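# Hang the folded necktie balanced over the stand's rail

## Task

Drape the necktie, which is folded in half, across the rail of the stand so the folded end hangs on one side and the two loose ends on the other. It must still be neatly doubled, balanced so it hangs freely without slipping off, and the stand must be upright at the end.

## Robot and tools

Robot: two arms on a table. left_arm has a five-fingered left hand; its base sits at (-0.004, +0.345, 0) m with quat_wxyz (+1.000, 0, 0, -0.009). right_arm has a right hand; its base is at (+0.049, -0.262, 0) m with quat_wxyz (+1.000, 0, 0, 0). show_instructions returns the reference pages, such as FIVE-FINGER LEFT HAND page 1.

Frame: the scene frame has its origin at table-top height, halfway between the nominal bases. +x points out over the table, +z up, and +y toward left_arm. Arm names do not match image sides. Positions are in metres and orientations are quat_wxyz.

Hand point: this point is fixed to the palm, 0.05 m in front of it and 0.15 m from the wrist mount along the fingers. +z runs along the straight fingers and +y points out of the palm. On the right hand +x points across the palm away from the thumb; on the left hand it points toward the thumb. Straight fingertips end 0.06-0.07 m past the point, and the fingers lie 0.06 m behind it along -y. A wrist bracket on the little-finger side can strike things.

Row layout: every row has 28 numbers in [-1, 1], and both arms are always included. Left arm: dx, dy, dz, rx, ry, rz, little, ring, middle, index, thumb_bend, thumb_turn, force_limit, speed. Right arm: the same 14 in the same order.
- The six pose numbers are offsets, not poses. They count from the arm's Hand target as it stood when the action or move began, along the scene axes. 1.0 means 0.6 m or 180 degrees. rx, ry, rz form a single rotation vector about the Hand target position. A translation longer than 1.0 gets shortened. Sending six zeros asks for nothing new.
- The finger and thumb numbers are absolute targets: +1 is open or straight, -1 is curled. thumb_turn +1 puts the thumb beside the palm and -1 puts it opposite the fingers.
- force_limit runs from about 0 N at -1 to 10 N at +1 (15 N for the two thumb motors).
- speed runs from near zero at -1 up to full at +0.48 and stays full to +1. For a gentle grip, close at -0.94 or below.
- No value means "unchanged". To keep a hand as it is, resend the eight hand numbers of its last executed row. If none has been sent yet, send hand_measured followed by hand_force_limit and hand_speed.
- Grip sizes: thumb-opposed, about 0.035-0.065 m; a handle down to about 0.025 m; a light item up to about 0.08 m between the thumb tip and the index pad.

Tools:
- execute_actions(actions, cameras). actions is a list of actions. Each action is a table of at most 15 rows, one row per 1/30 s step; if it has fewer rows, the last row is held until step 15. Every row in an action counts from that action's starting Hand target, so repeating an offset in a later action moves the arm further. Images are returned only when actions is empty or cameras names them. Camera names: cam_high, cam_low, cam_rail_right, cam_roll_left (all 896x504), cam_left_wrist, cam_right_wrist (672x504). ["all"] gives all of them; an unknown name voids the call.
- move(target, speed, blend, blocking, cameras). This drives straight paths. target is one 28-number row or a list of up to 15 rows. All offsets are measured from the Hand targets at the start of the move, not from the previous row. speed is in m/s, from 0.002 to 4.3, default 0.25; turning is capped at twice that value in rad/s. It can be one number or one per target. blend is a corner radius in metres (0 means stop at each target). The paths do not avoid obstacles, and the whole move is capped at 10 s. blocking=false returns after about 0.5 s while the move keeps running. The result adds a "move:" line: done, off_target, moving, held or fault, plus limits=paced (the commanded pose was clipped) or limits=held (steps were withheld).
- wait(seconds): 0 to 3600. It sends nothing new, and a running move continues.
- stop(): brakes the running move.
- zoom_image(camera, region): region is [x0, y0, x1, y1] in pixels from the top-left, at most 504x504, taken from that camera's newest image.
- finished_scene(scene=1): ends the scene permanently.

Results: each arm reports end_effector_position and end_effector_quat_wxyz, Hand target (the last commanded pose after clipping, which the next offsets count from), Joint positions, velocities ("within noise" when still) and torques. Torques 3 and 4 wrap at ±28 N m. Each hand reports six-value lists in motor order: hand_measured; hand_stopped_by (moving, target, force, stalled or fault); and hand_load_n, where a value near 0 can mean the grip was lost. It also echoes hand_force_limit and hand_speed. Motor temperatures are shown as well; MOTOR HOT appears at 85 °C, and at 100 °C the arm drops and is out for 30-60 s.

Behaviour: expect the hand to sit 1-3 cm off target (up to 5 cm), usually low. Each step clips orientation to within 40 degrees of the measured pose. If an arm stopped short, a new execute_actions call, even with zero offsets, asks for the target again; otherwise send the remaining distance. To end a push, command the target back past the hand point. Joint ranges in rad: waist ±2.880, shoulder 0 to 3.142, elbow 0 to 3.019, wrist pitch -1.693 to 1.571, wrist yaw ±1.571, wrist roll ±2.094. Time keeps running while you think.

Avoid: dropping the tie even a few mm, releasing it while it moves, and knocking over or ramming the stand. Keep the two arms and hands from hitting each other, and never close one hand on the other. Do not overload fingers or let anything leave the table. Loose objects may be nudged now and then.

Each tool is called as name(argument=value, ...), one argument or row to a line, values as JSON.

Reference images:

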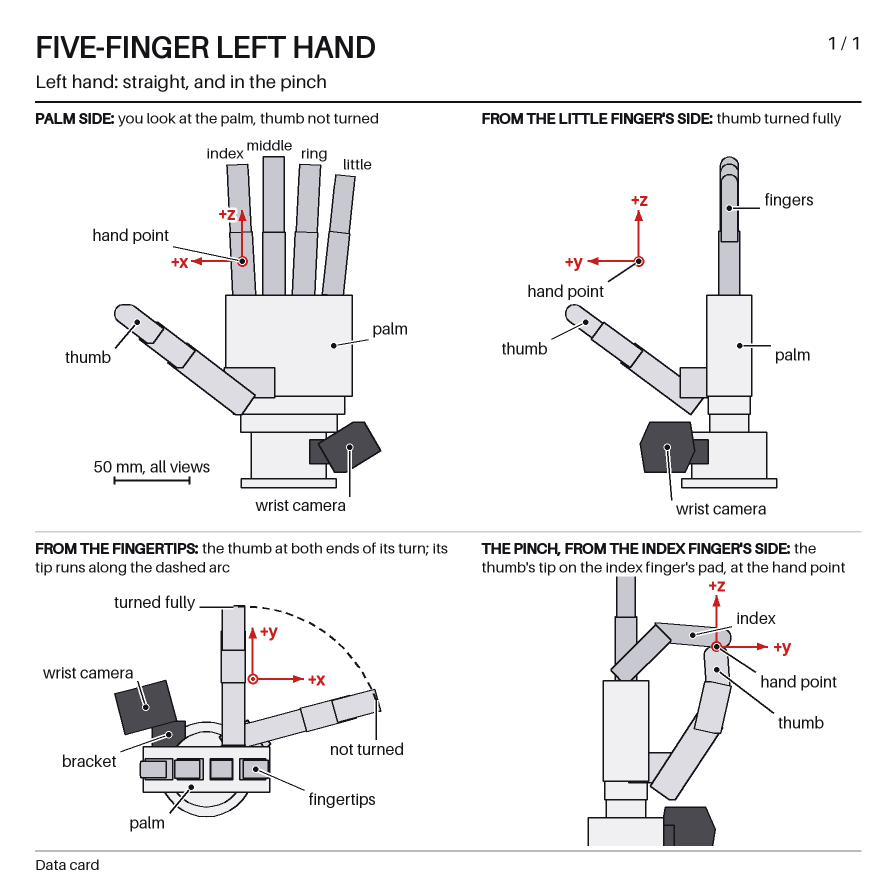

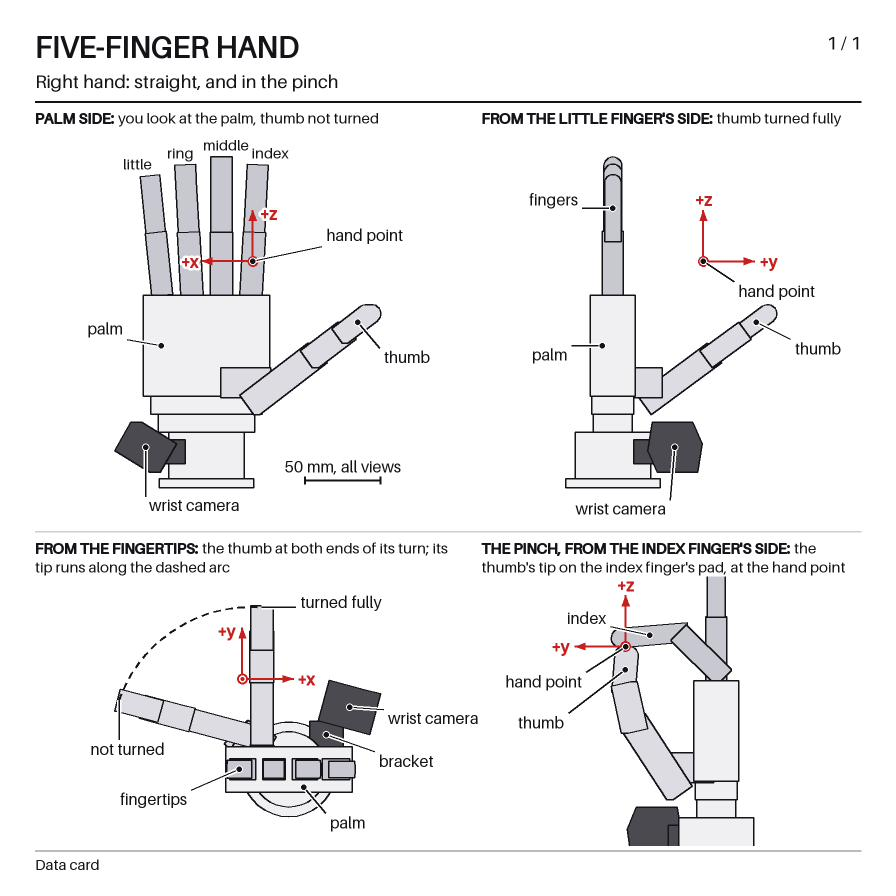

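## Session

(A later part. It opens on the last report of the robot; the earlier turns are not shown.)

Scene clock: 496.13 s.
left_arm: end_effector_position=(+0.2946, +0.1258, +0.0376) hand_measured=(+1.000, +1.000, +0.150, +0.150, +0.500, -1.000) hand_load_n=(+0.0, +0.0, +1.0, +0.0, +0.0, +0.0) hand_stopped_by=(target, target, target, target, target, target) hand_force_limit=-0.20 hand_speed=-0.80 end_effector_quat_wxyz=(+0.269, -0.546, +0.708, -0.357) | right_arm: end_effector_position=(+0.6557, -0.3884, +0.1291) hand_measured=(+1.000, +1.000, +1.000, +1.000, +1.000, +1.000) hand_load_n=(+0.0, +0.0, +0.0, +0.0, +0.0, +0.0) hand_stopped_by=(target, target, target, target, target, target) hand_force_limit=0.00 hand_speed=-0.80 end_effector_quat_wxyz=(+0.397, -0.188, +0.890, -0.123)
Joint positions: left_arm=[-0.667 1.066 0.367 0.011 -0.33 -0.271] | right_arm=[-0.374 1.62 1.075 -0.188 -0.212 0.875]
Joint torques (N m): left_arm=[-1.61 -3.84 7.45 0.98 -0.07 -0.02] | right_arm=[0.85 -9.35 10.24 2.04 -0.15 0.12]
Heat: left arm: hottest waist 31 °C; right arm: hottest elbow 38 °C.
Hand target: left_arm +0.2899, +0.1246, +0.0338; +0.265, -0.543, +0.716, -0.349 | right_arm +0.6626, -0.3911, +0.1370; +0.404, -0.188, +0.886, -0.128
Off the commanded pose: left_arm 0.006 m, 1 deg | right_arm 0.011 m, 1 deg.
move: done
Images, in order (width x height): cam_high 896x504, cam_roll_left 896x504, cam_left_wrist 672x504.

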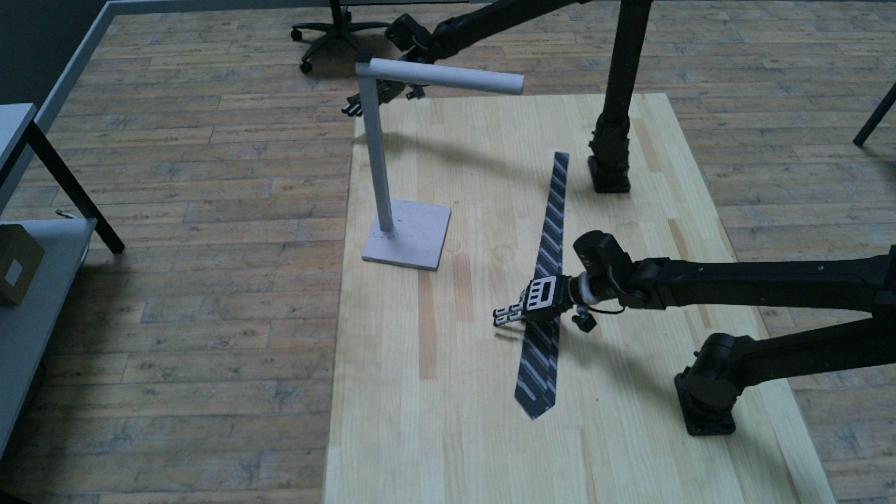

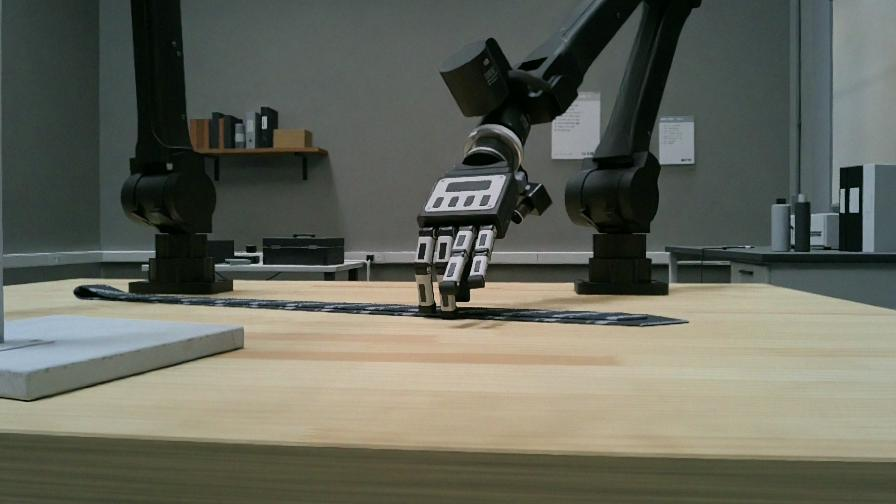

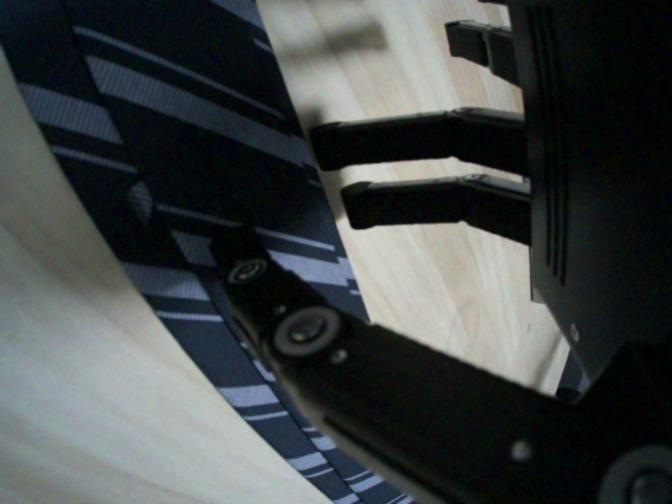

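move(
  target=[
    [0.0,0,0.01,0,0,0,1,1,0.4,0.4,1,-1,-0.2,-0.5, 0,0,0,0,0,0,1,1,1,1,1,1,0,-0.8],
    [0.0,0,0.05,0.0075,0.0267,0,1,1,0.4,0.4,1,-1,-0.2,-0.8, 0,0,0,0,0,0,1,1,1,1,1,1,0,-0.8],
  ],
  speed=0.08,
  cameras=["cam_left_wrist","cam_roll_left","cam_high"],
)

zoom_image(
  camera="cam_high",
  region=[470, 220, 610, 430],
)

Scene clock: 520.53 s.
left_arm: end_effector_position=(+0.2751, +0.1326, +0.0434) hand_measured=(+1.000, +1.000, +0.400, +0.400, +1.000, -1.000) hand_load_n=(+0.0, +0.0, +0.0, +0.0, +0.0, +0.0) hand_stopped_by=(target, target, target, target, target, target) hand_force_limit=-0.20 hand_speed=-0.80 end_effector_quat_wxyz=(+0.237, -0.549, +0.743, -0.300) | right_arm: end_effector_position=(+0.6557, -0.3884, +0.1291) hand_measured=(+1.000, +1.000, +1.000, +1.000, +1.000, +1.000) hand_load_n=(+0.0, +0.0, +0.0, +0.0, +0.0, -0.5) hand_stopped_by=(target, target, target, target, target, target) hand_force_limit=0.00 hand_speed=-0.80 end_effector_quat_wxyz=(+0.397, -0.188, +0.890, -0.123)
Joint positions: left_arm=[-0.664 1.028 0.442 -0.245 -0.289 -0.271] | right_arm=[-0.374 1.62 1.075 -0.188 -0.212 0.875]
Joint torques (N m): left_arm=[-0.09 -5.01 10.54 1.17 -0.07 -0.13] | right_arm=[1.49 -9.64 10.17 1.88 -0.18 0.12]
Heat: left arm: hottest elbow 31 °C; right arm: hottest elbow 38 °C.
Hand target: left_arm +0.2900, +0.1245, +0.0640; +0.241, -0.554, +0.731, -0.318 | right_arm +0.6626, -0.3911, +0.1370; +0.404, -0.188, +0.886, -0.128
Off the commanded pose: left_arm 0.026 m, 3 deg | right_arm 0.011 m, 1 deg.
move: off_target (left_arm); target 2's new numbers were sent with left_arm's hand 0.026 m and 3 deg from that target
Images, in order (width x height): cam_high 896x504, cam_roll_left 896x504, cam_left_wrist 672x504.

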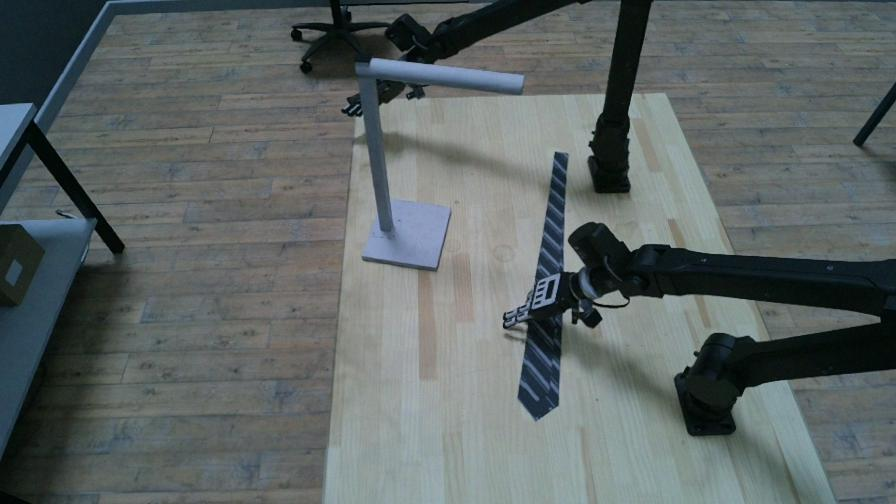

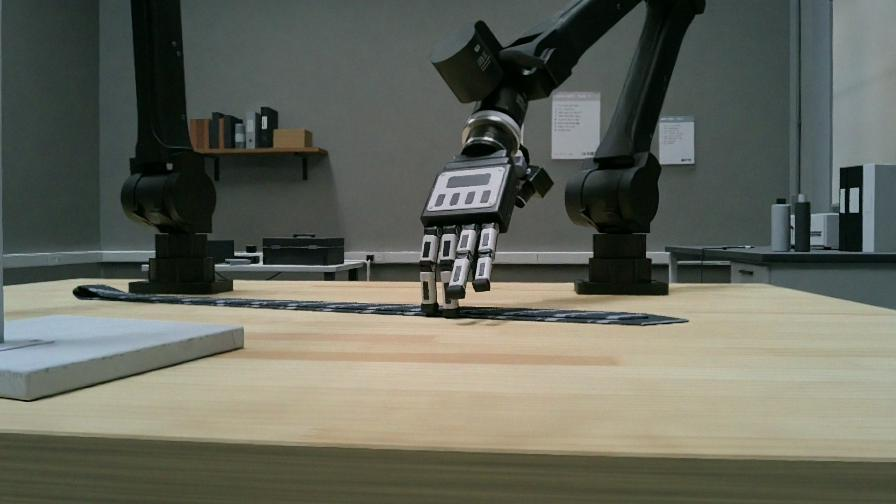

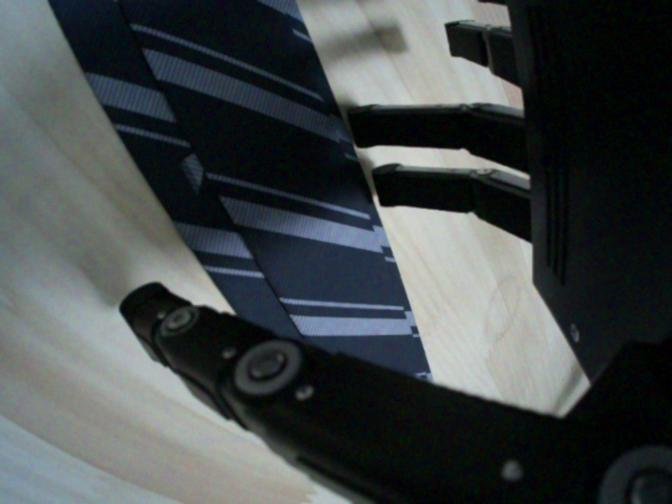

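Scaled by 2.400 from the camera's image (finer frame: 1280x720).

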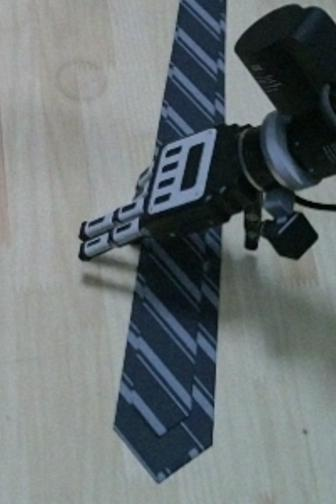

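move(
  target=[-0.02,0.006,0.02,-0.015,-0.0535,0,1,1,0.4,0.4,1,-1,-0.2,-0.5, 0,0,0,0,0,0,1,1,1,1,1,1,0,-0.8],
  speed=0.1,
  cameras=["cam_left_wrist","cam_roll_left"],
)

Scene clock: 542.30 s.
left_arm: end_effector_position=(+0.2778, +0.1326, +0.0718) hand_measured=(+1.000, +1.000, +0.400, +0.400, +1.000, -1.000) hand_load_n=(+0.0, +0.0, +0.0, +0.0, +0.0, +0.0) hand_stopped_by=(target, target, target, target, target, target) hand_force_limit=-0.20 hand_speed=-0.50 end_effector_quat_wxyz=(+0.287, -0.536, +0.702, -0.370) | right_arm: end_effector_position=(+0.6557, -0.3884, +0.1291) hand_measured=(+1.000, +1.000, +1.000, +1.000, +1.000, +1.000) hand_load_n=(+0.0, +0.0, +0.0, -0.5, +0.0, +0.0) hand_stopped_by=(target, target, target, target, target, target) hand_force_limit=0.00 hand_speed=-0.80 end_effector_quat_wxyz=(+0.397, -0.188, +0.890, -0.123)
Joint positions: left_arm=[-0.714 0.885 0.361 -0.125 -0.387 -0.271] | right_arm=[-0.374 1.62 1.075 -0.188 -0.212 0.875]
Joint torques (N m): left_arm=[-1.73 -2.96 7.95 2.14 -0.25 -0.02] | right_arm=[1.73 -9.93 10.25 2.1 -0.17 0.06]
Heat: left arm: hottest elbow 32 °C; right arm: hottest elbow 38 °C.
Hand target: left_arm +0.2778, +0.1282, +0.0757; +0.288, -0.531, +0.700, -0.380 | right_arm +0.6626, -0.3911, +0.1370; +0.404, -0.188, +0.886, -0.128
Off the commanded pose: left_arm 0.006 m, 1 deg | right_arm 0.011 m, 1 deg.
move: done
Images, in order (width x height): cam_roll_left 896x504, cam_left_wrist 672x504.

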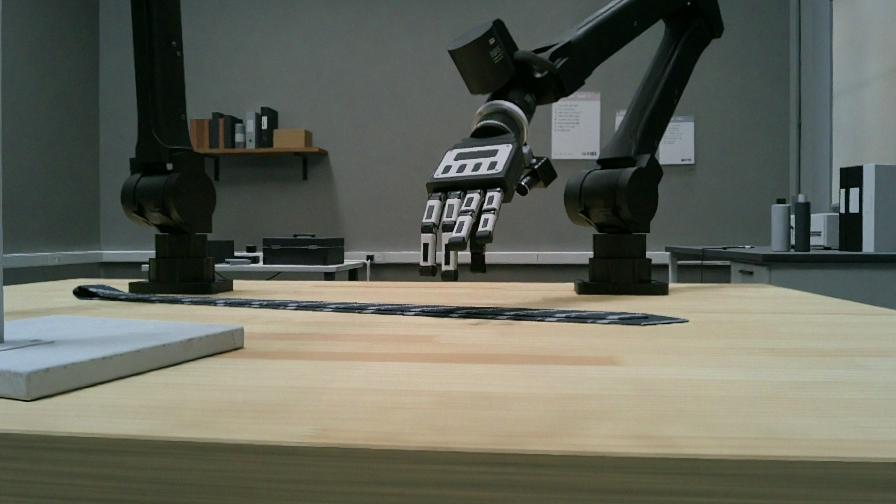

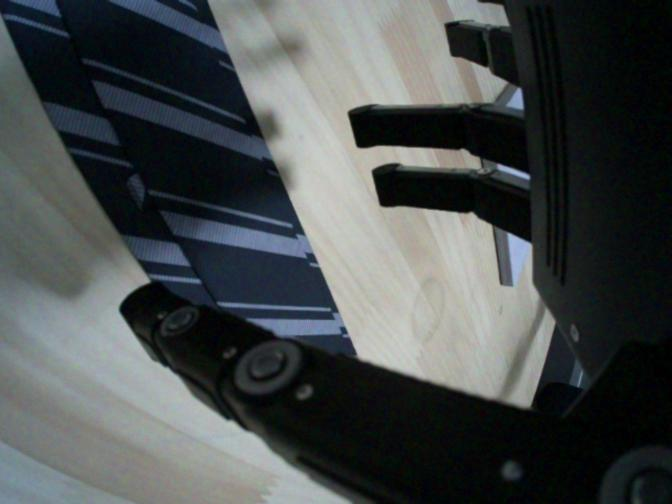

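move(
  target=[0,0,-0.065,0,0,0,1,1,0.4,0.4,1,-1,-0.2,-0.5, 0,0,0,0,0,0,1,1,1,1,1,1,0,-0.8],
  speed=0.08,
  cameras=["cam_left_wrist","cam_roll_left","cam_high"],
)

zoom_image(
  camera="cam_roll_left",
  region=[350, 180, 650, 380],
)

Scene clock: 549.47 s.
left_arm: end_effector_position=(+0.2784, +0.1323, +0.0371) hand_measured=(+1.000, +1.000, +0.400, +0.400, +1.000, -1.000) hand_load_n=(+0.0, +0.0, +0.0, +0.0, +0.0, +0.0) hand_stopped_by=(target, target, target, target, target, target) hand_force_limit=-0.20 hand_speed=-0.50 end_effector_quat_wxyz=(+0.289, -0.535, +0.699, -0.376) | right_arm: end_effector_position=(+0.6557, -0.3884, +0.1291) hand_measured=(+1.000, +1.000, +1.000, +1.000, +1.000, +1.000) hand_load_n=(+0.0, +0.0, +0.0, +0.0, +0.0, +0.0) hand_stopped_by=(target, target, target, target, target, target) hand_force_limit=0.00 hand_speed=-0.80 end_effector_quat_wxyz=(+0.397, -0.188, +0.890, -0.123)
Joint positions: left_arm=[-0.714 0.992 0.29 0.066 -0.387 -0.271] | right_arm=[-0.374 1.62 1.075 -0.188 -0.212 0.875]
Joint torques (N m): left_arm=[-1.61 -2.26 7.27 2.25 -0.21 -0.02] | right_arm=[1.44 -9.41 10.09 2.09 -0.2 0.12]
Heat: left arm: hottest elbow 32 °C; right arm: hottest elbow 38 °C.
Hand target: left_arm +0.2779, +0.1281, +0.0369; +0.288, -0.531, +0.700, -0.380 | right_arm +0.6626, -0.3911, +0.1370; +0.404, -0.188, +0.886, -0.128
Off the commanded pose: left_arm 0.004 m, 1 deg | right_arm 0.011 m, 1 deg.
move: done
Images, in order (width x height): cam_high 896x504, cam_roll_left 896x504, cam_left_wrist 672x504.

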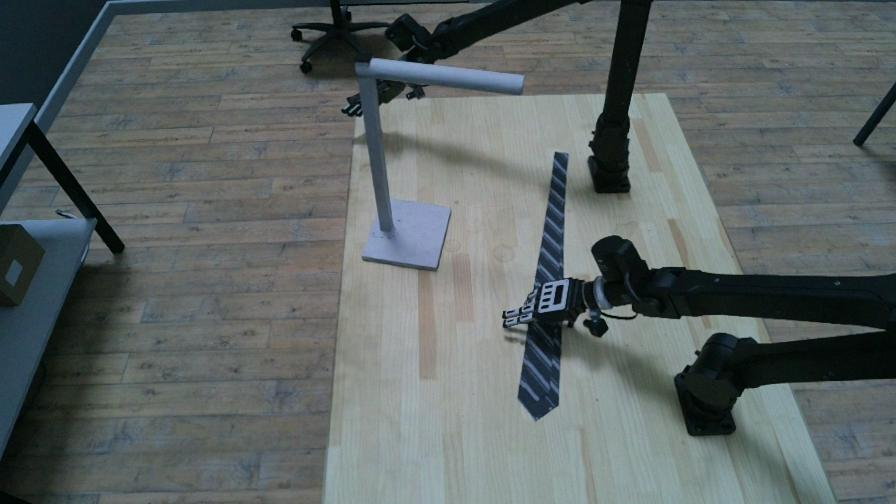

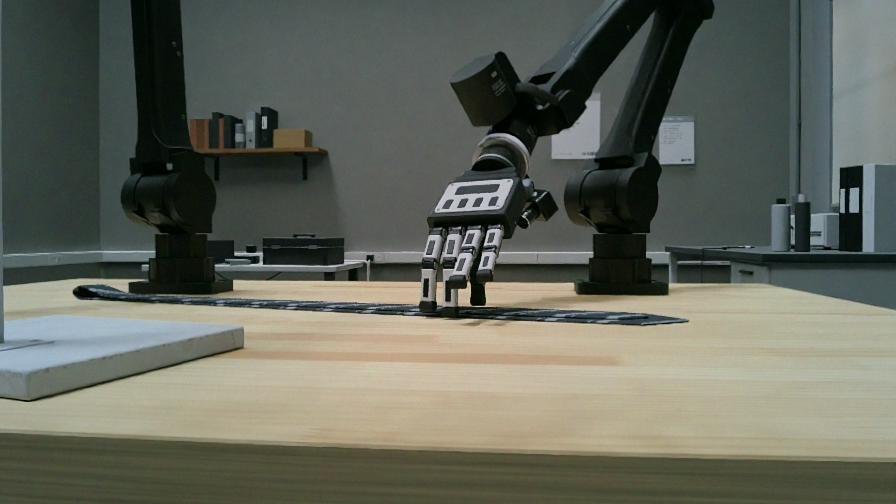

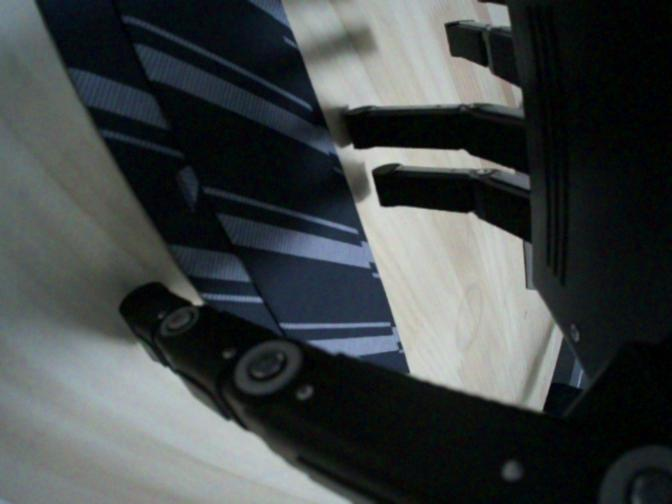

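Scaled by 1.680 from the camera's image (finer frame: 1280x720).

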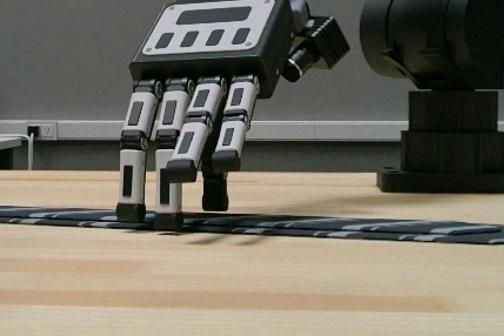

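move(
  target=[
    [0,0,-0.007,0,0,0,1,1,0.4,0.4,0.8,-1,-0.2,-0.8, 0,0,0,0,0,0,1,1,1,1,1,1,0,-0.8],
    [0,0,-0.007,0,0,0,1,1,0.1,0.1,0.7,-1,-0.2,-0.8, 0,0,0,0,0,0,1,1,1,1,1,1,0,-0.8],
  ],
  speed=0.08,
  cameras=["cam_left_wrist","cam_roll_left","cam_high"],
)

zoom_image(
  camera="cam_roll_left",
  region=[350, 180, 650, 380],
)

Scene clock: 563.87 s.
left_arm: end_effector_position=(+0.2806, +0.1304, +0.0363) hand_measured=(+1.000, +1.000, +0.100, +0.100, +0.700, -1.000) hand_load_n=(+0.0, +0.0, +0.0, +0.0, +0.0, +0.0) hand_stopped_by=(target, target, target, target, target, target) hand_force_limit=-0.20 hand_speed=-0.80 end_effector_quat_wxyz=(+0.290, -0.535, +0.696, -0.381) | right_arm: end_effector_position=(+0.6557, -0.3884, +0.1291) hand_measured=(+1.000, +1.000, +1.000, +1.000, +1.000, +1.000) hand_load_n=(+0.0, +0.0, +0.0, +0.0, +0.0, -0.5) hand_stopped_by=(target, target, target, target, target, target) hand_force_limit=0.00 hand_speed=-0.80 end_effector_quat_wxyz=(+0.397, -0.188, +0.890, -0.123)
Joint positions: left_arm=[-0.714 1.005 0.286 0.095 -0.388 -0.271] | right_arm=[-0.374 1.62 1.075 -0.188 -0.212 0.875]
Joint torques (N m): left_arm=[-1.67 -2.26 6.98 2.03 -0.18 -0.02] | right_arm=[1.73 -10.34 10.07 2.06 -0.23 0.12]
Heat: left arm: hottest elbow 32 °C; right arm: hottest elbow 38 °C.
Hand target: left_arm +0.2779, +0.1281, +0.0327; +0.288, -0.531, +0.700, -0.380 | right_arm +0.6626, -0.3911, +0.1370; +0.404, -0.188, +0.886, -0.128
Off the commanded pose: left_arm 0.005 m, 1 deg | right_arm 0.011 m, 1 deg.
move: done
Images, in order (width x height): cam_high 896x504, cam_roll_left 896x504, cam_left_wrist 672x504.

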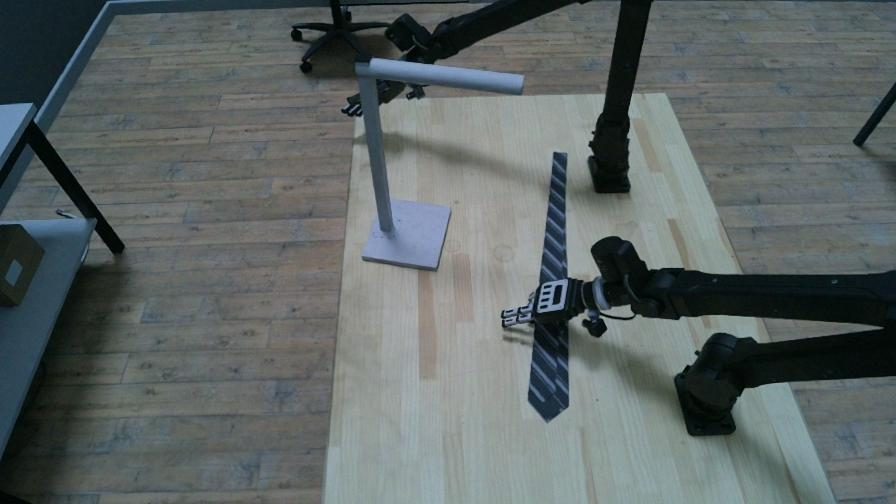

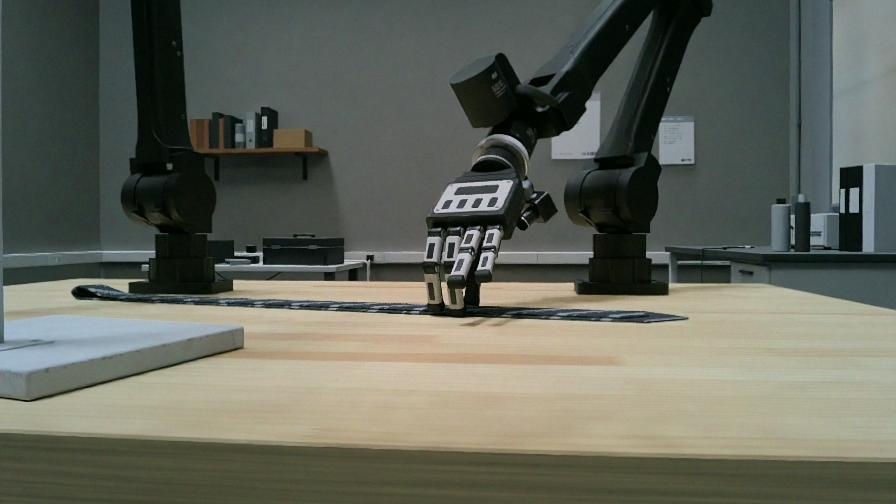

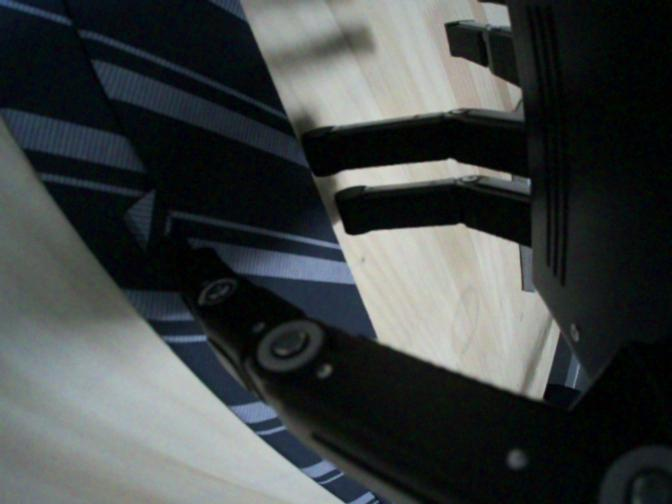

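Scaled by 1.680 from the camera's image (finer frame: 1280x720).

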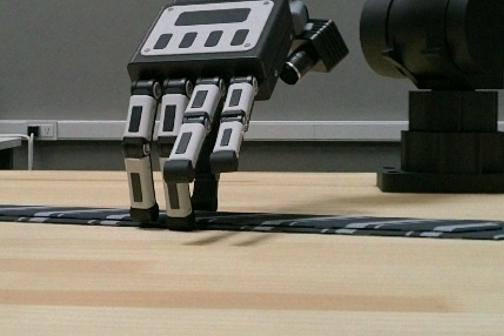

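move(
  target=[
    [0,0,0.13,0,0,0,1,1,0.4,0.4,1,-1,-0.2,-0.5, 0,0,0,0,0,0,1,1,1,1,1,1,0,-0.8],
    [-0.2598,-0.155,0.2,0.069,0.2804,0.0188,1,1,1,1,1,1,-0.2,-0.5, 0,0,0,0,0,0,1,1,1,1,1,1,0,-0.8],
  ],
  speed=0.12,
  cameras=["all"],
)

Scene clock: 720.47 s.
left_arm: end_effector_position=(+0.1183, +0.0487, +0.1409) hand_measured=(+1.000, +1.000, +1.000, +1.000, +1.000, +1.000) hand_load_n=(+0.0, +0.0, +0.0, +0.0, +0.0, +0.0) hand_stopped_by=(target, target, target, target, target, target) hand_force_limit=-0.20 hand_speed=-0.50 end_effector_quat_wxyz=(+0.030, -0.629, +0.776, -0.023) | right_arm: end_effector_position=(+0.6557, -0.3884, +0.1291) hand_measured=(+1.000, +1.000, +1.000, +1.000, +1.000, +1.000) hand_load_n=(+0.0, +0.0, +0.0, +0.0, +0.0, +0.0) hand_stopped_by=(target, target, target, target, target, target) hand_force_limit=0.00 hand_speed=-0.80 end_effector_quat_wxyz=(+0.397, -0.188, +0.890, -0.123)
Joint positions: left_arm=[-0.998 1.219 0.964 -1.278 -0.065 -0.805] | right_arm=[-0.374 1.62 1.075 -0.188 -0.212 0.875]
Joint torques (N m): left_arm=[-1.61 -6.83 10.8 0.1 0.09 -0.15] | right_arm=[2.14 -9.23 10.33 2.09 -0.14 0.13]
Heat: left arm: hottest elbow 32 °C; right arm: hottest elbow 39 °C.
Hand target: left_arm +0.1222, +0.0351, +0.1528; +0.027, -0.629, +0.776, -0.034 | right_arm +0.6626, -0.3911, +0.1370; +0.404, -0.188, +0.886, -0.128
Off the commanded pose: left_arm 0.018 m, 1 deg | right_arm 0.011 m, 1 deg.
move: off_target (left_arm); target 2's new numbers were sent with left_arm's hand 0.018 m and 1 deg from that target

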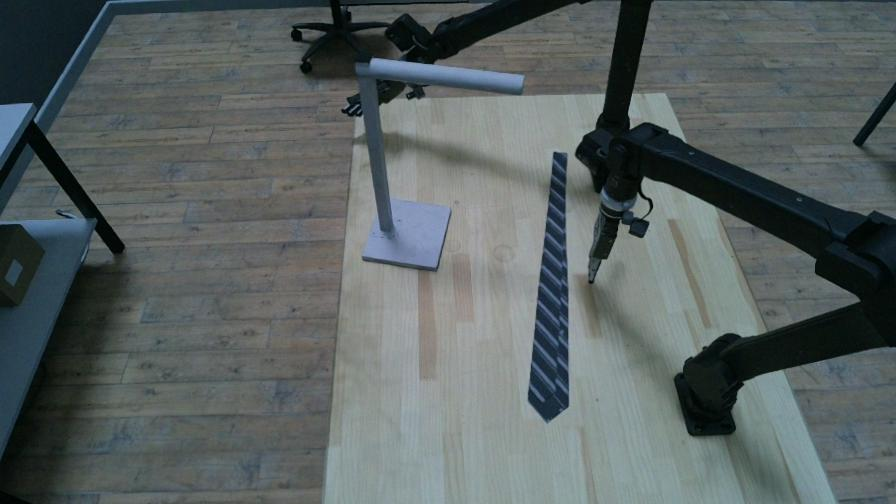

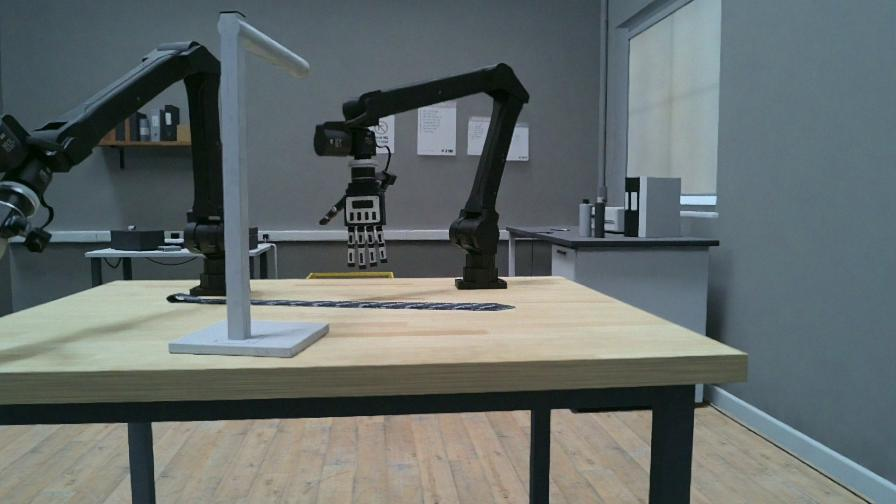

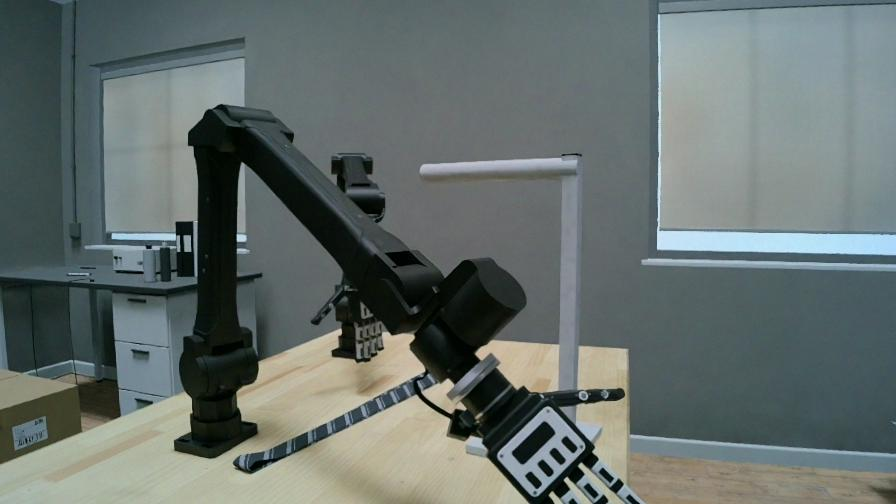

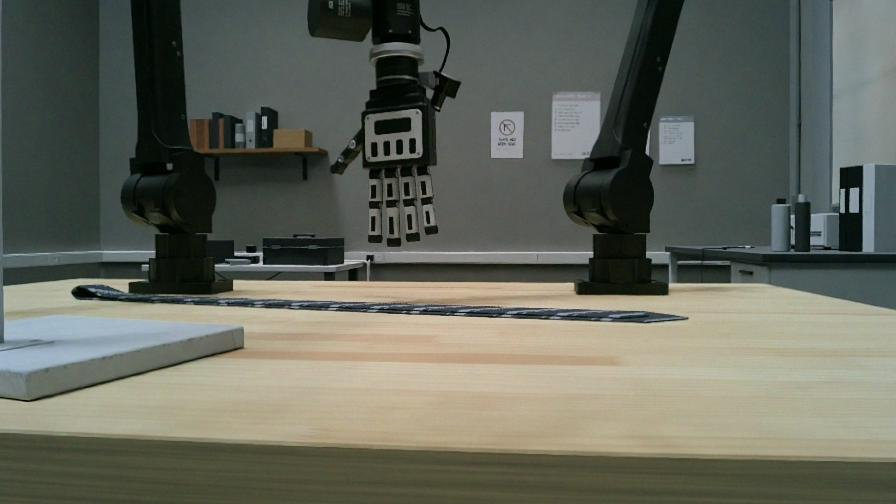

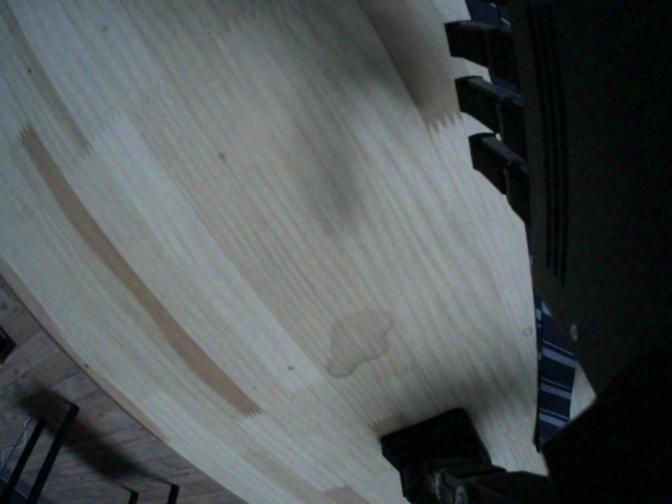

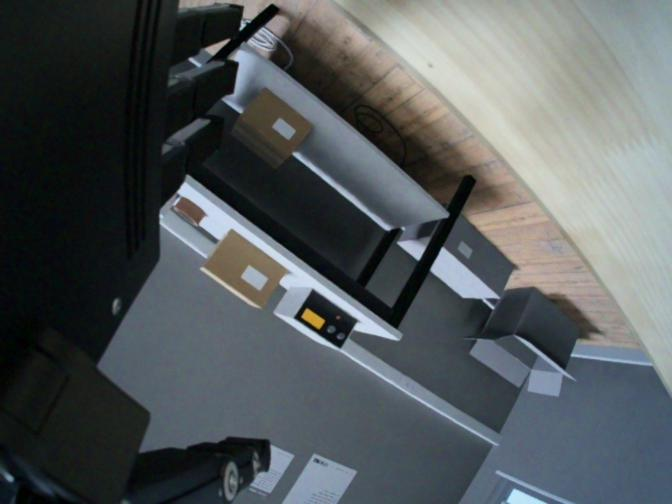

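move(
  target=[0,0,-0.085,0,0,0,1,1,1,1,1,1,-0.2,-0.5, 0,0,0,0,0,0,1,1,1,1,1,1,0,-0.8],
  speed=0.1,
  cameras=["cam_low","cam_roll_left","cam_high"],
)

zoom_image(
  camera="cam_roll_left",
  region=[250, 180, 550, 380],
)

Scene clock: 730.07 s.
left_arm: end_effector_position=(+0.1237, +0.0400, +0.1033) hand_measured=(+1.000, +1.000, +1.000, +1.000, +1.000, +1.000) hand_load_n=(-0.5, +0.0, +0.5, +0.0, +0.0, +0.0) hand_stopped_by=(target, target, target, target, target, target) hand_force_limit=-0.20 hand_speed=-0.50 end_effector_quat_wxyz=(+0.029, -0.630, +0.776, -0.032) | right_arm: end_effector_position=(+0.6557, -0.3884, +0.1291) hand_measured=(+1.000, +1.000, +1.000, +1.000, +1.000, +1.000) hand_load_n=(+0.0, +0.0, +0.0, +0.0, +0.0, +0.0) hand_stopped_by=(target, target, target, target, target, target) hand_force_limit=0.00 hand_speed=-0.80 end_effector_quat_wxyz=(+0.397, -0.188, +0.890, -0.123)
Joint positions: left_arm=[-0.998 1.267 0.902 -1.149 -0.065 -0.806] | right_arm=[-0.374 1.62 1.075 -0.188 -0.212 0.875]
Joint torques (N m): left_arm=[-1.61 -7.77 7.58 0.81 0.07 -0.14] | right_arm=[1.9 -10.34 10.15 2.35 -0.22 0.12]
Heat: left arm: hottest elbow 33 °C; right arm: hottest elbow 39 °C.
Hand target: left_arm +0.1221, +0.0352, +0.1017; +0.027, -0.629, +0.776, -0.034 | right_arm +0.6626, -0.3911, +0.1370; +0.404, -0.188, +0.886, -0.128
Off the commanded pose: left_arm 0.005 m, 0 deg | right_arm 0.011 m, 1 deg.
move: done
Images, in order (width x height): cam_high 896x504, cam_low 896x504, cam_roll_left 896x504.

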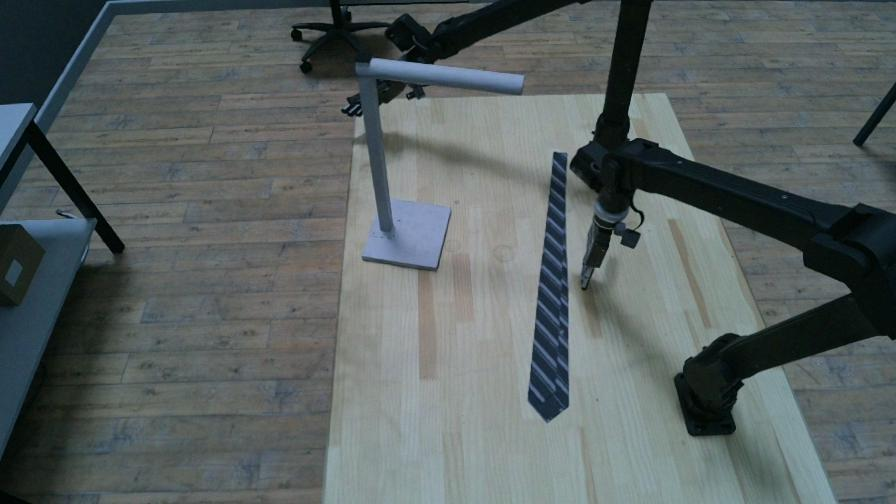

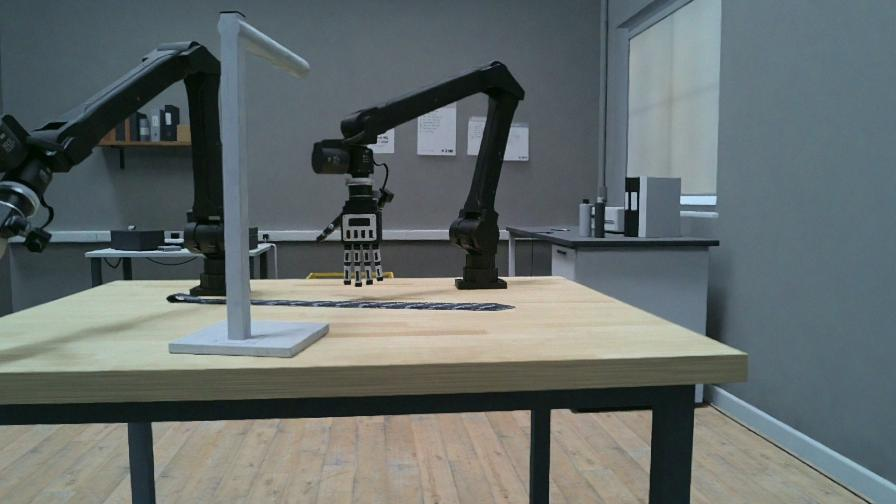

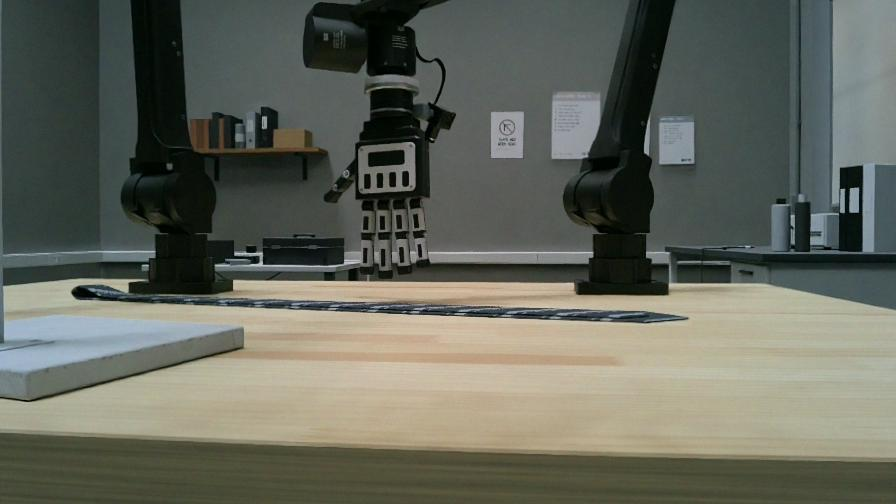

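Scaled by 1.680 from the camera's image (finer frame: 1280x720).

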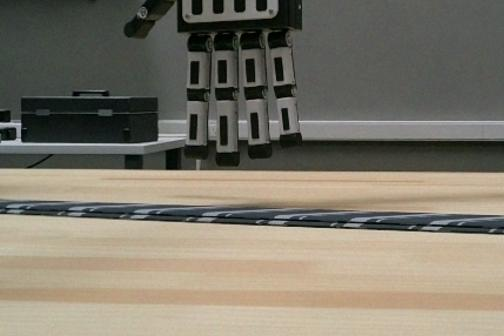

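move(
  target=[-0.01,0,-0.03,0,0,0,1,1,1,1,1,1,-0.2,-0.5, 0,0,0,0,0,0,1,1,1,1,1,1,0,-0.8],
  speed=0.08,
  cameras=["cam_roll_left","cam_high"],
)

zoom_image(
  camera="cam_roll_left",
  region=[300, 230, 500, 330],
)

Scene clock: 738.47 s.
left_arm: end_effector_position=(+0.1178, +0.0391, +0.0869) hand_measured=(+1.000, +1.000, +1.000, +1.000, +1.000, +1.000) hand_load_n=(+0.0, +0.0, +0.0, +0.0, +0.0, +0.0) hand_stopped_by=(target, target, target, target, target, target) hand_force_limit=-0.20 hand_speed=-0.50 end_effector_quat_wxyz=(+0.028, -0.629, +0.776, -0.034) | right_arm: end_effector_position=(+0.6557, -0.3884, +0.1291) hand_measured=(+1.000, +1.000, +1.000, +1.000, +1.000, +1.000) hand_load_n=(+0.0, +0.0, +0.0, +0.0, -0.5, +0.0) hand_stopped_by=(target, target, target, target, target, target) hand_force_limit=0.00 hand_speed=-0.80 end_effector_quat_wxyz=(+0.397, -0.188, +0.890, -0.123)
Joint positions: left_arm=[-1.014 1.276 0.863 -1.098 -0.065 -0.82] | right_arm=[-0.374 1.62 1.075 -0.188 -0.212 0.875]
Joint torques (N m): left_arm=[-1.67 -7.24 7.38 0.84 0.03 -0.14] | right_arm=[1.32 -10.4 9.89 2.47 -0.17 0.07]
Heat: left arm: hottest elbow 33 °C; right arm: hottest elbow 39 °C.
Hand target: left_arm +0.1160, +0.0352, +0.0836; +0.027, -0.629, +0.776, -0.034 | right_arm +0.6626, -0.3911, +0.1370; +0.404, -0.188, +0.886, -0.128
Off the commanded pose: left_arm 0.005 m, 0 deg | right_arm 0.011 m, 1 deg.
move: done
Images, in order (width x height): cam_high 896x504, cam_roll_left 896x504.

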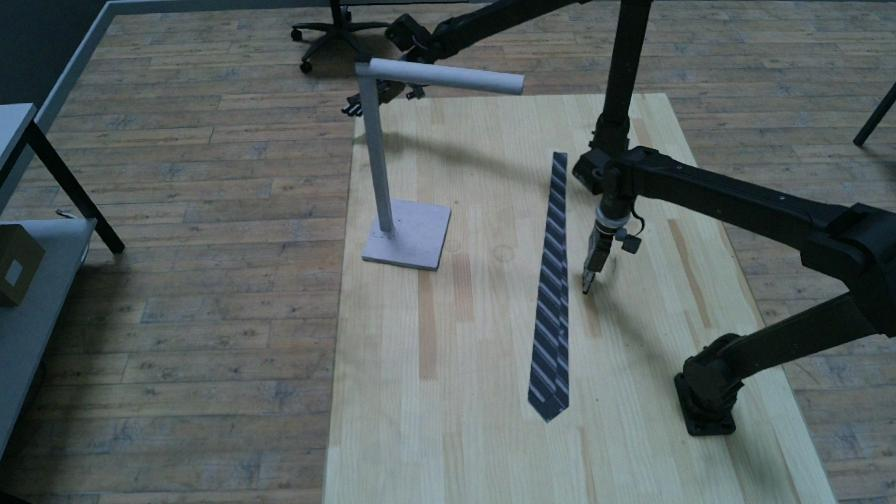

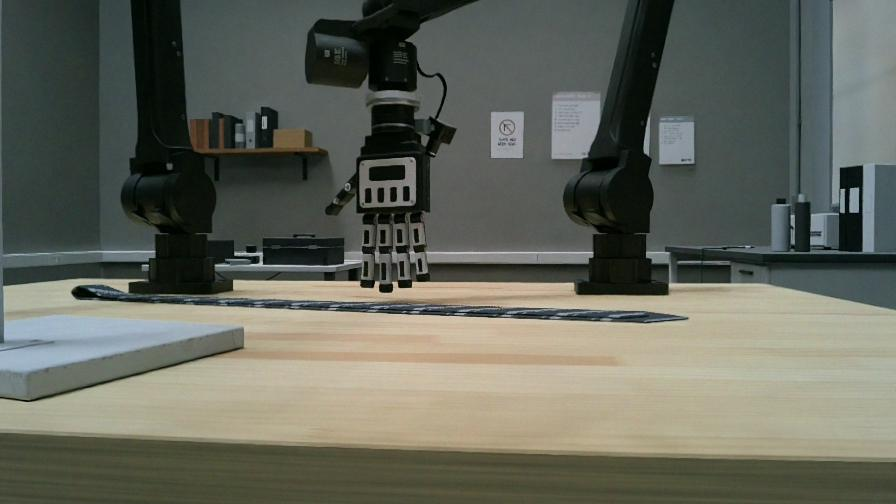

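Scaled by 2.520 from the camera's image (finer frame: 1280x720).

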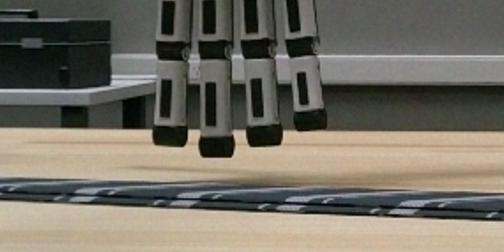

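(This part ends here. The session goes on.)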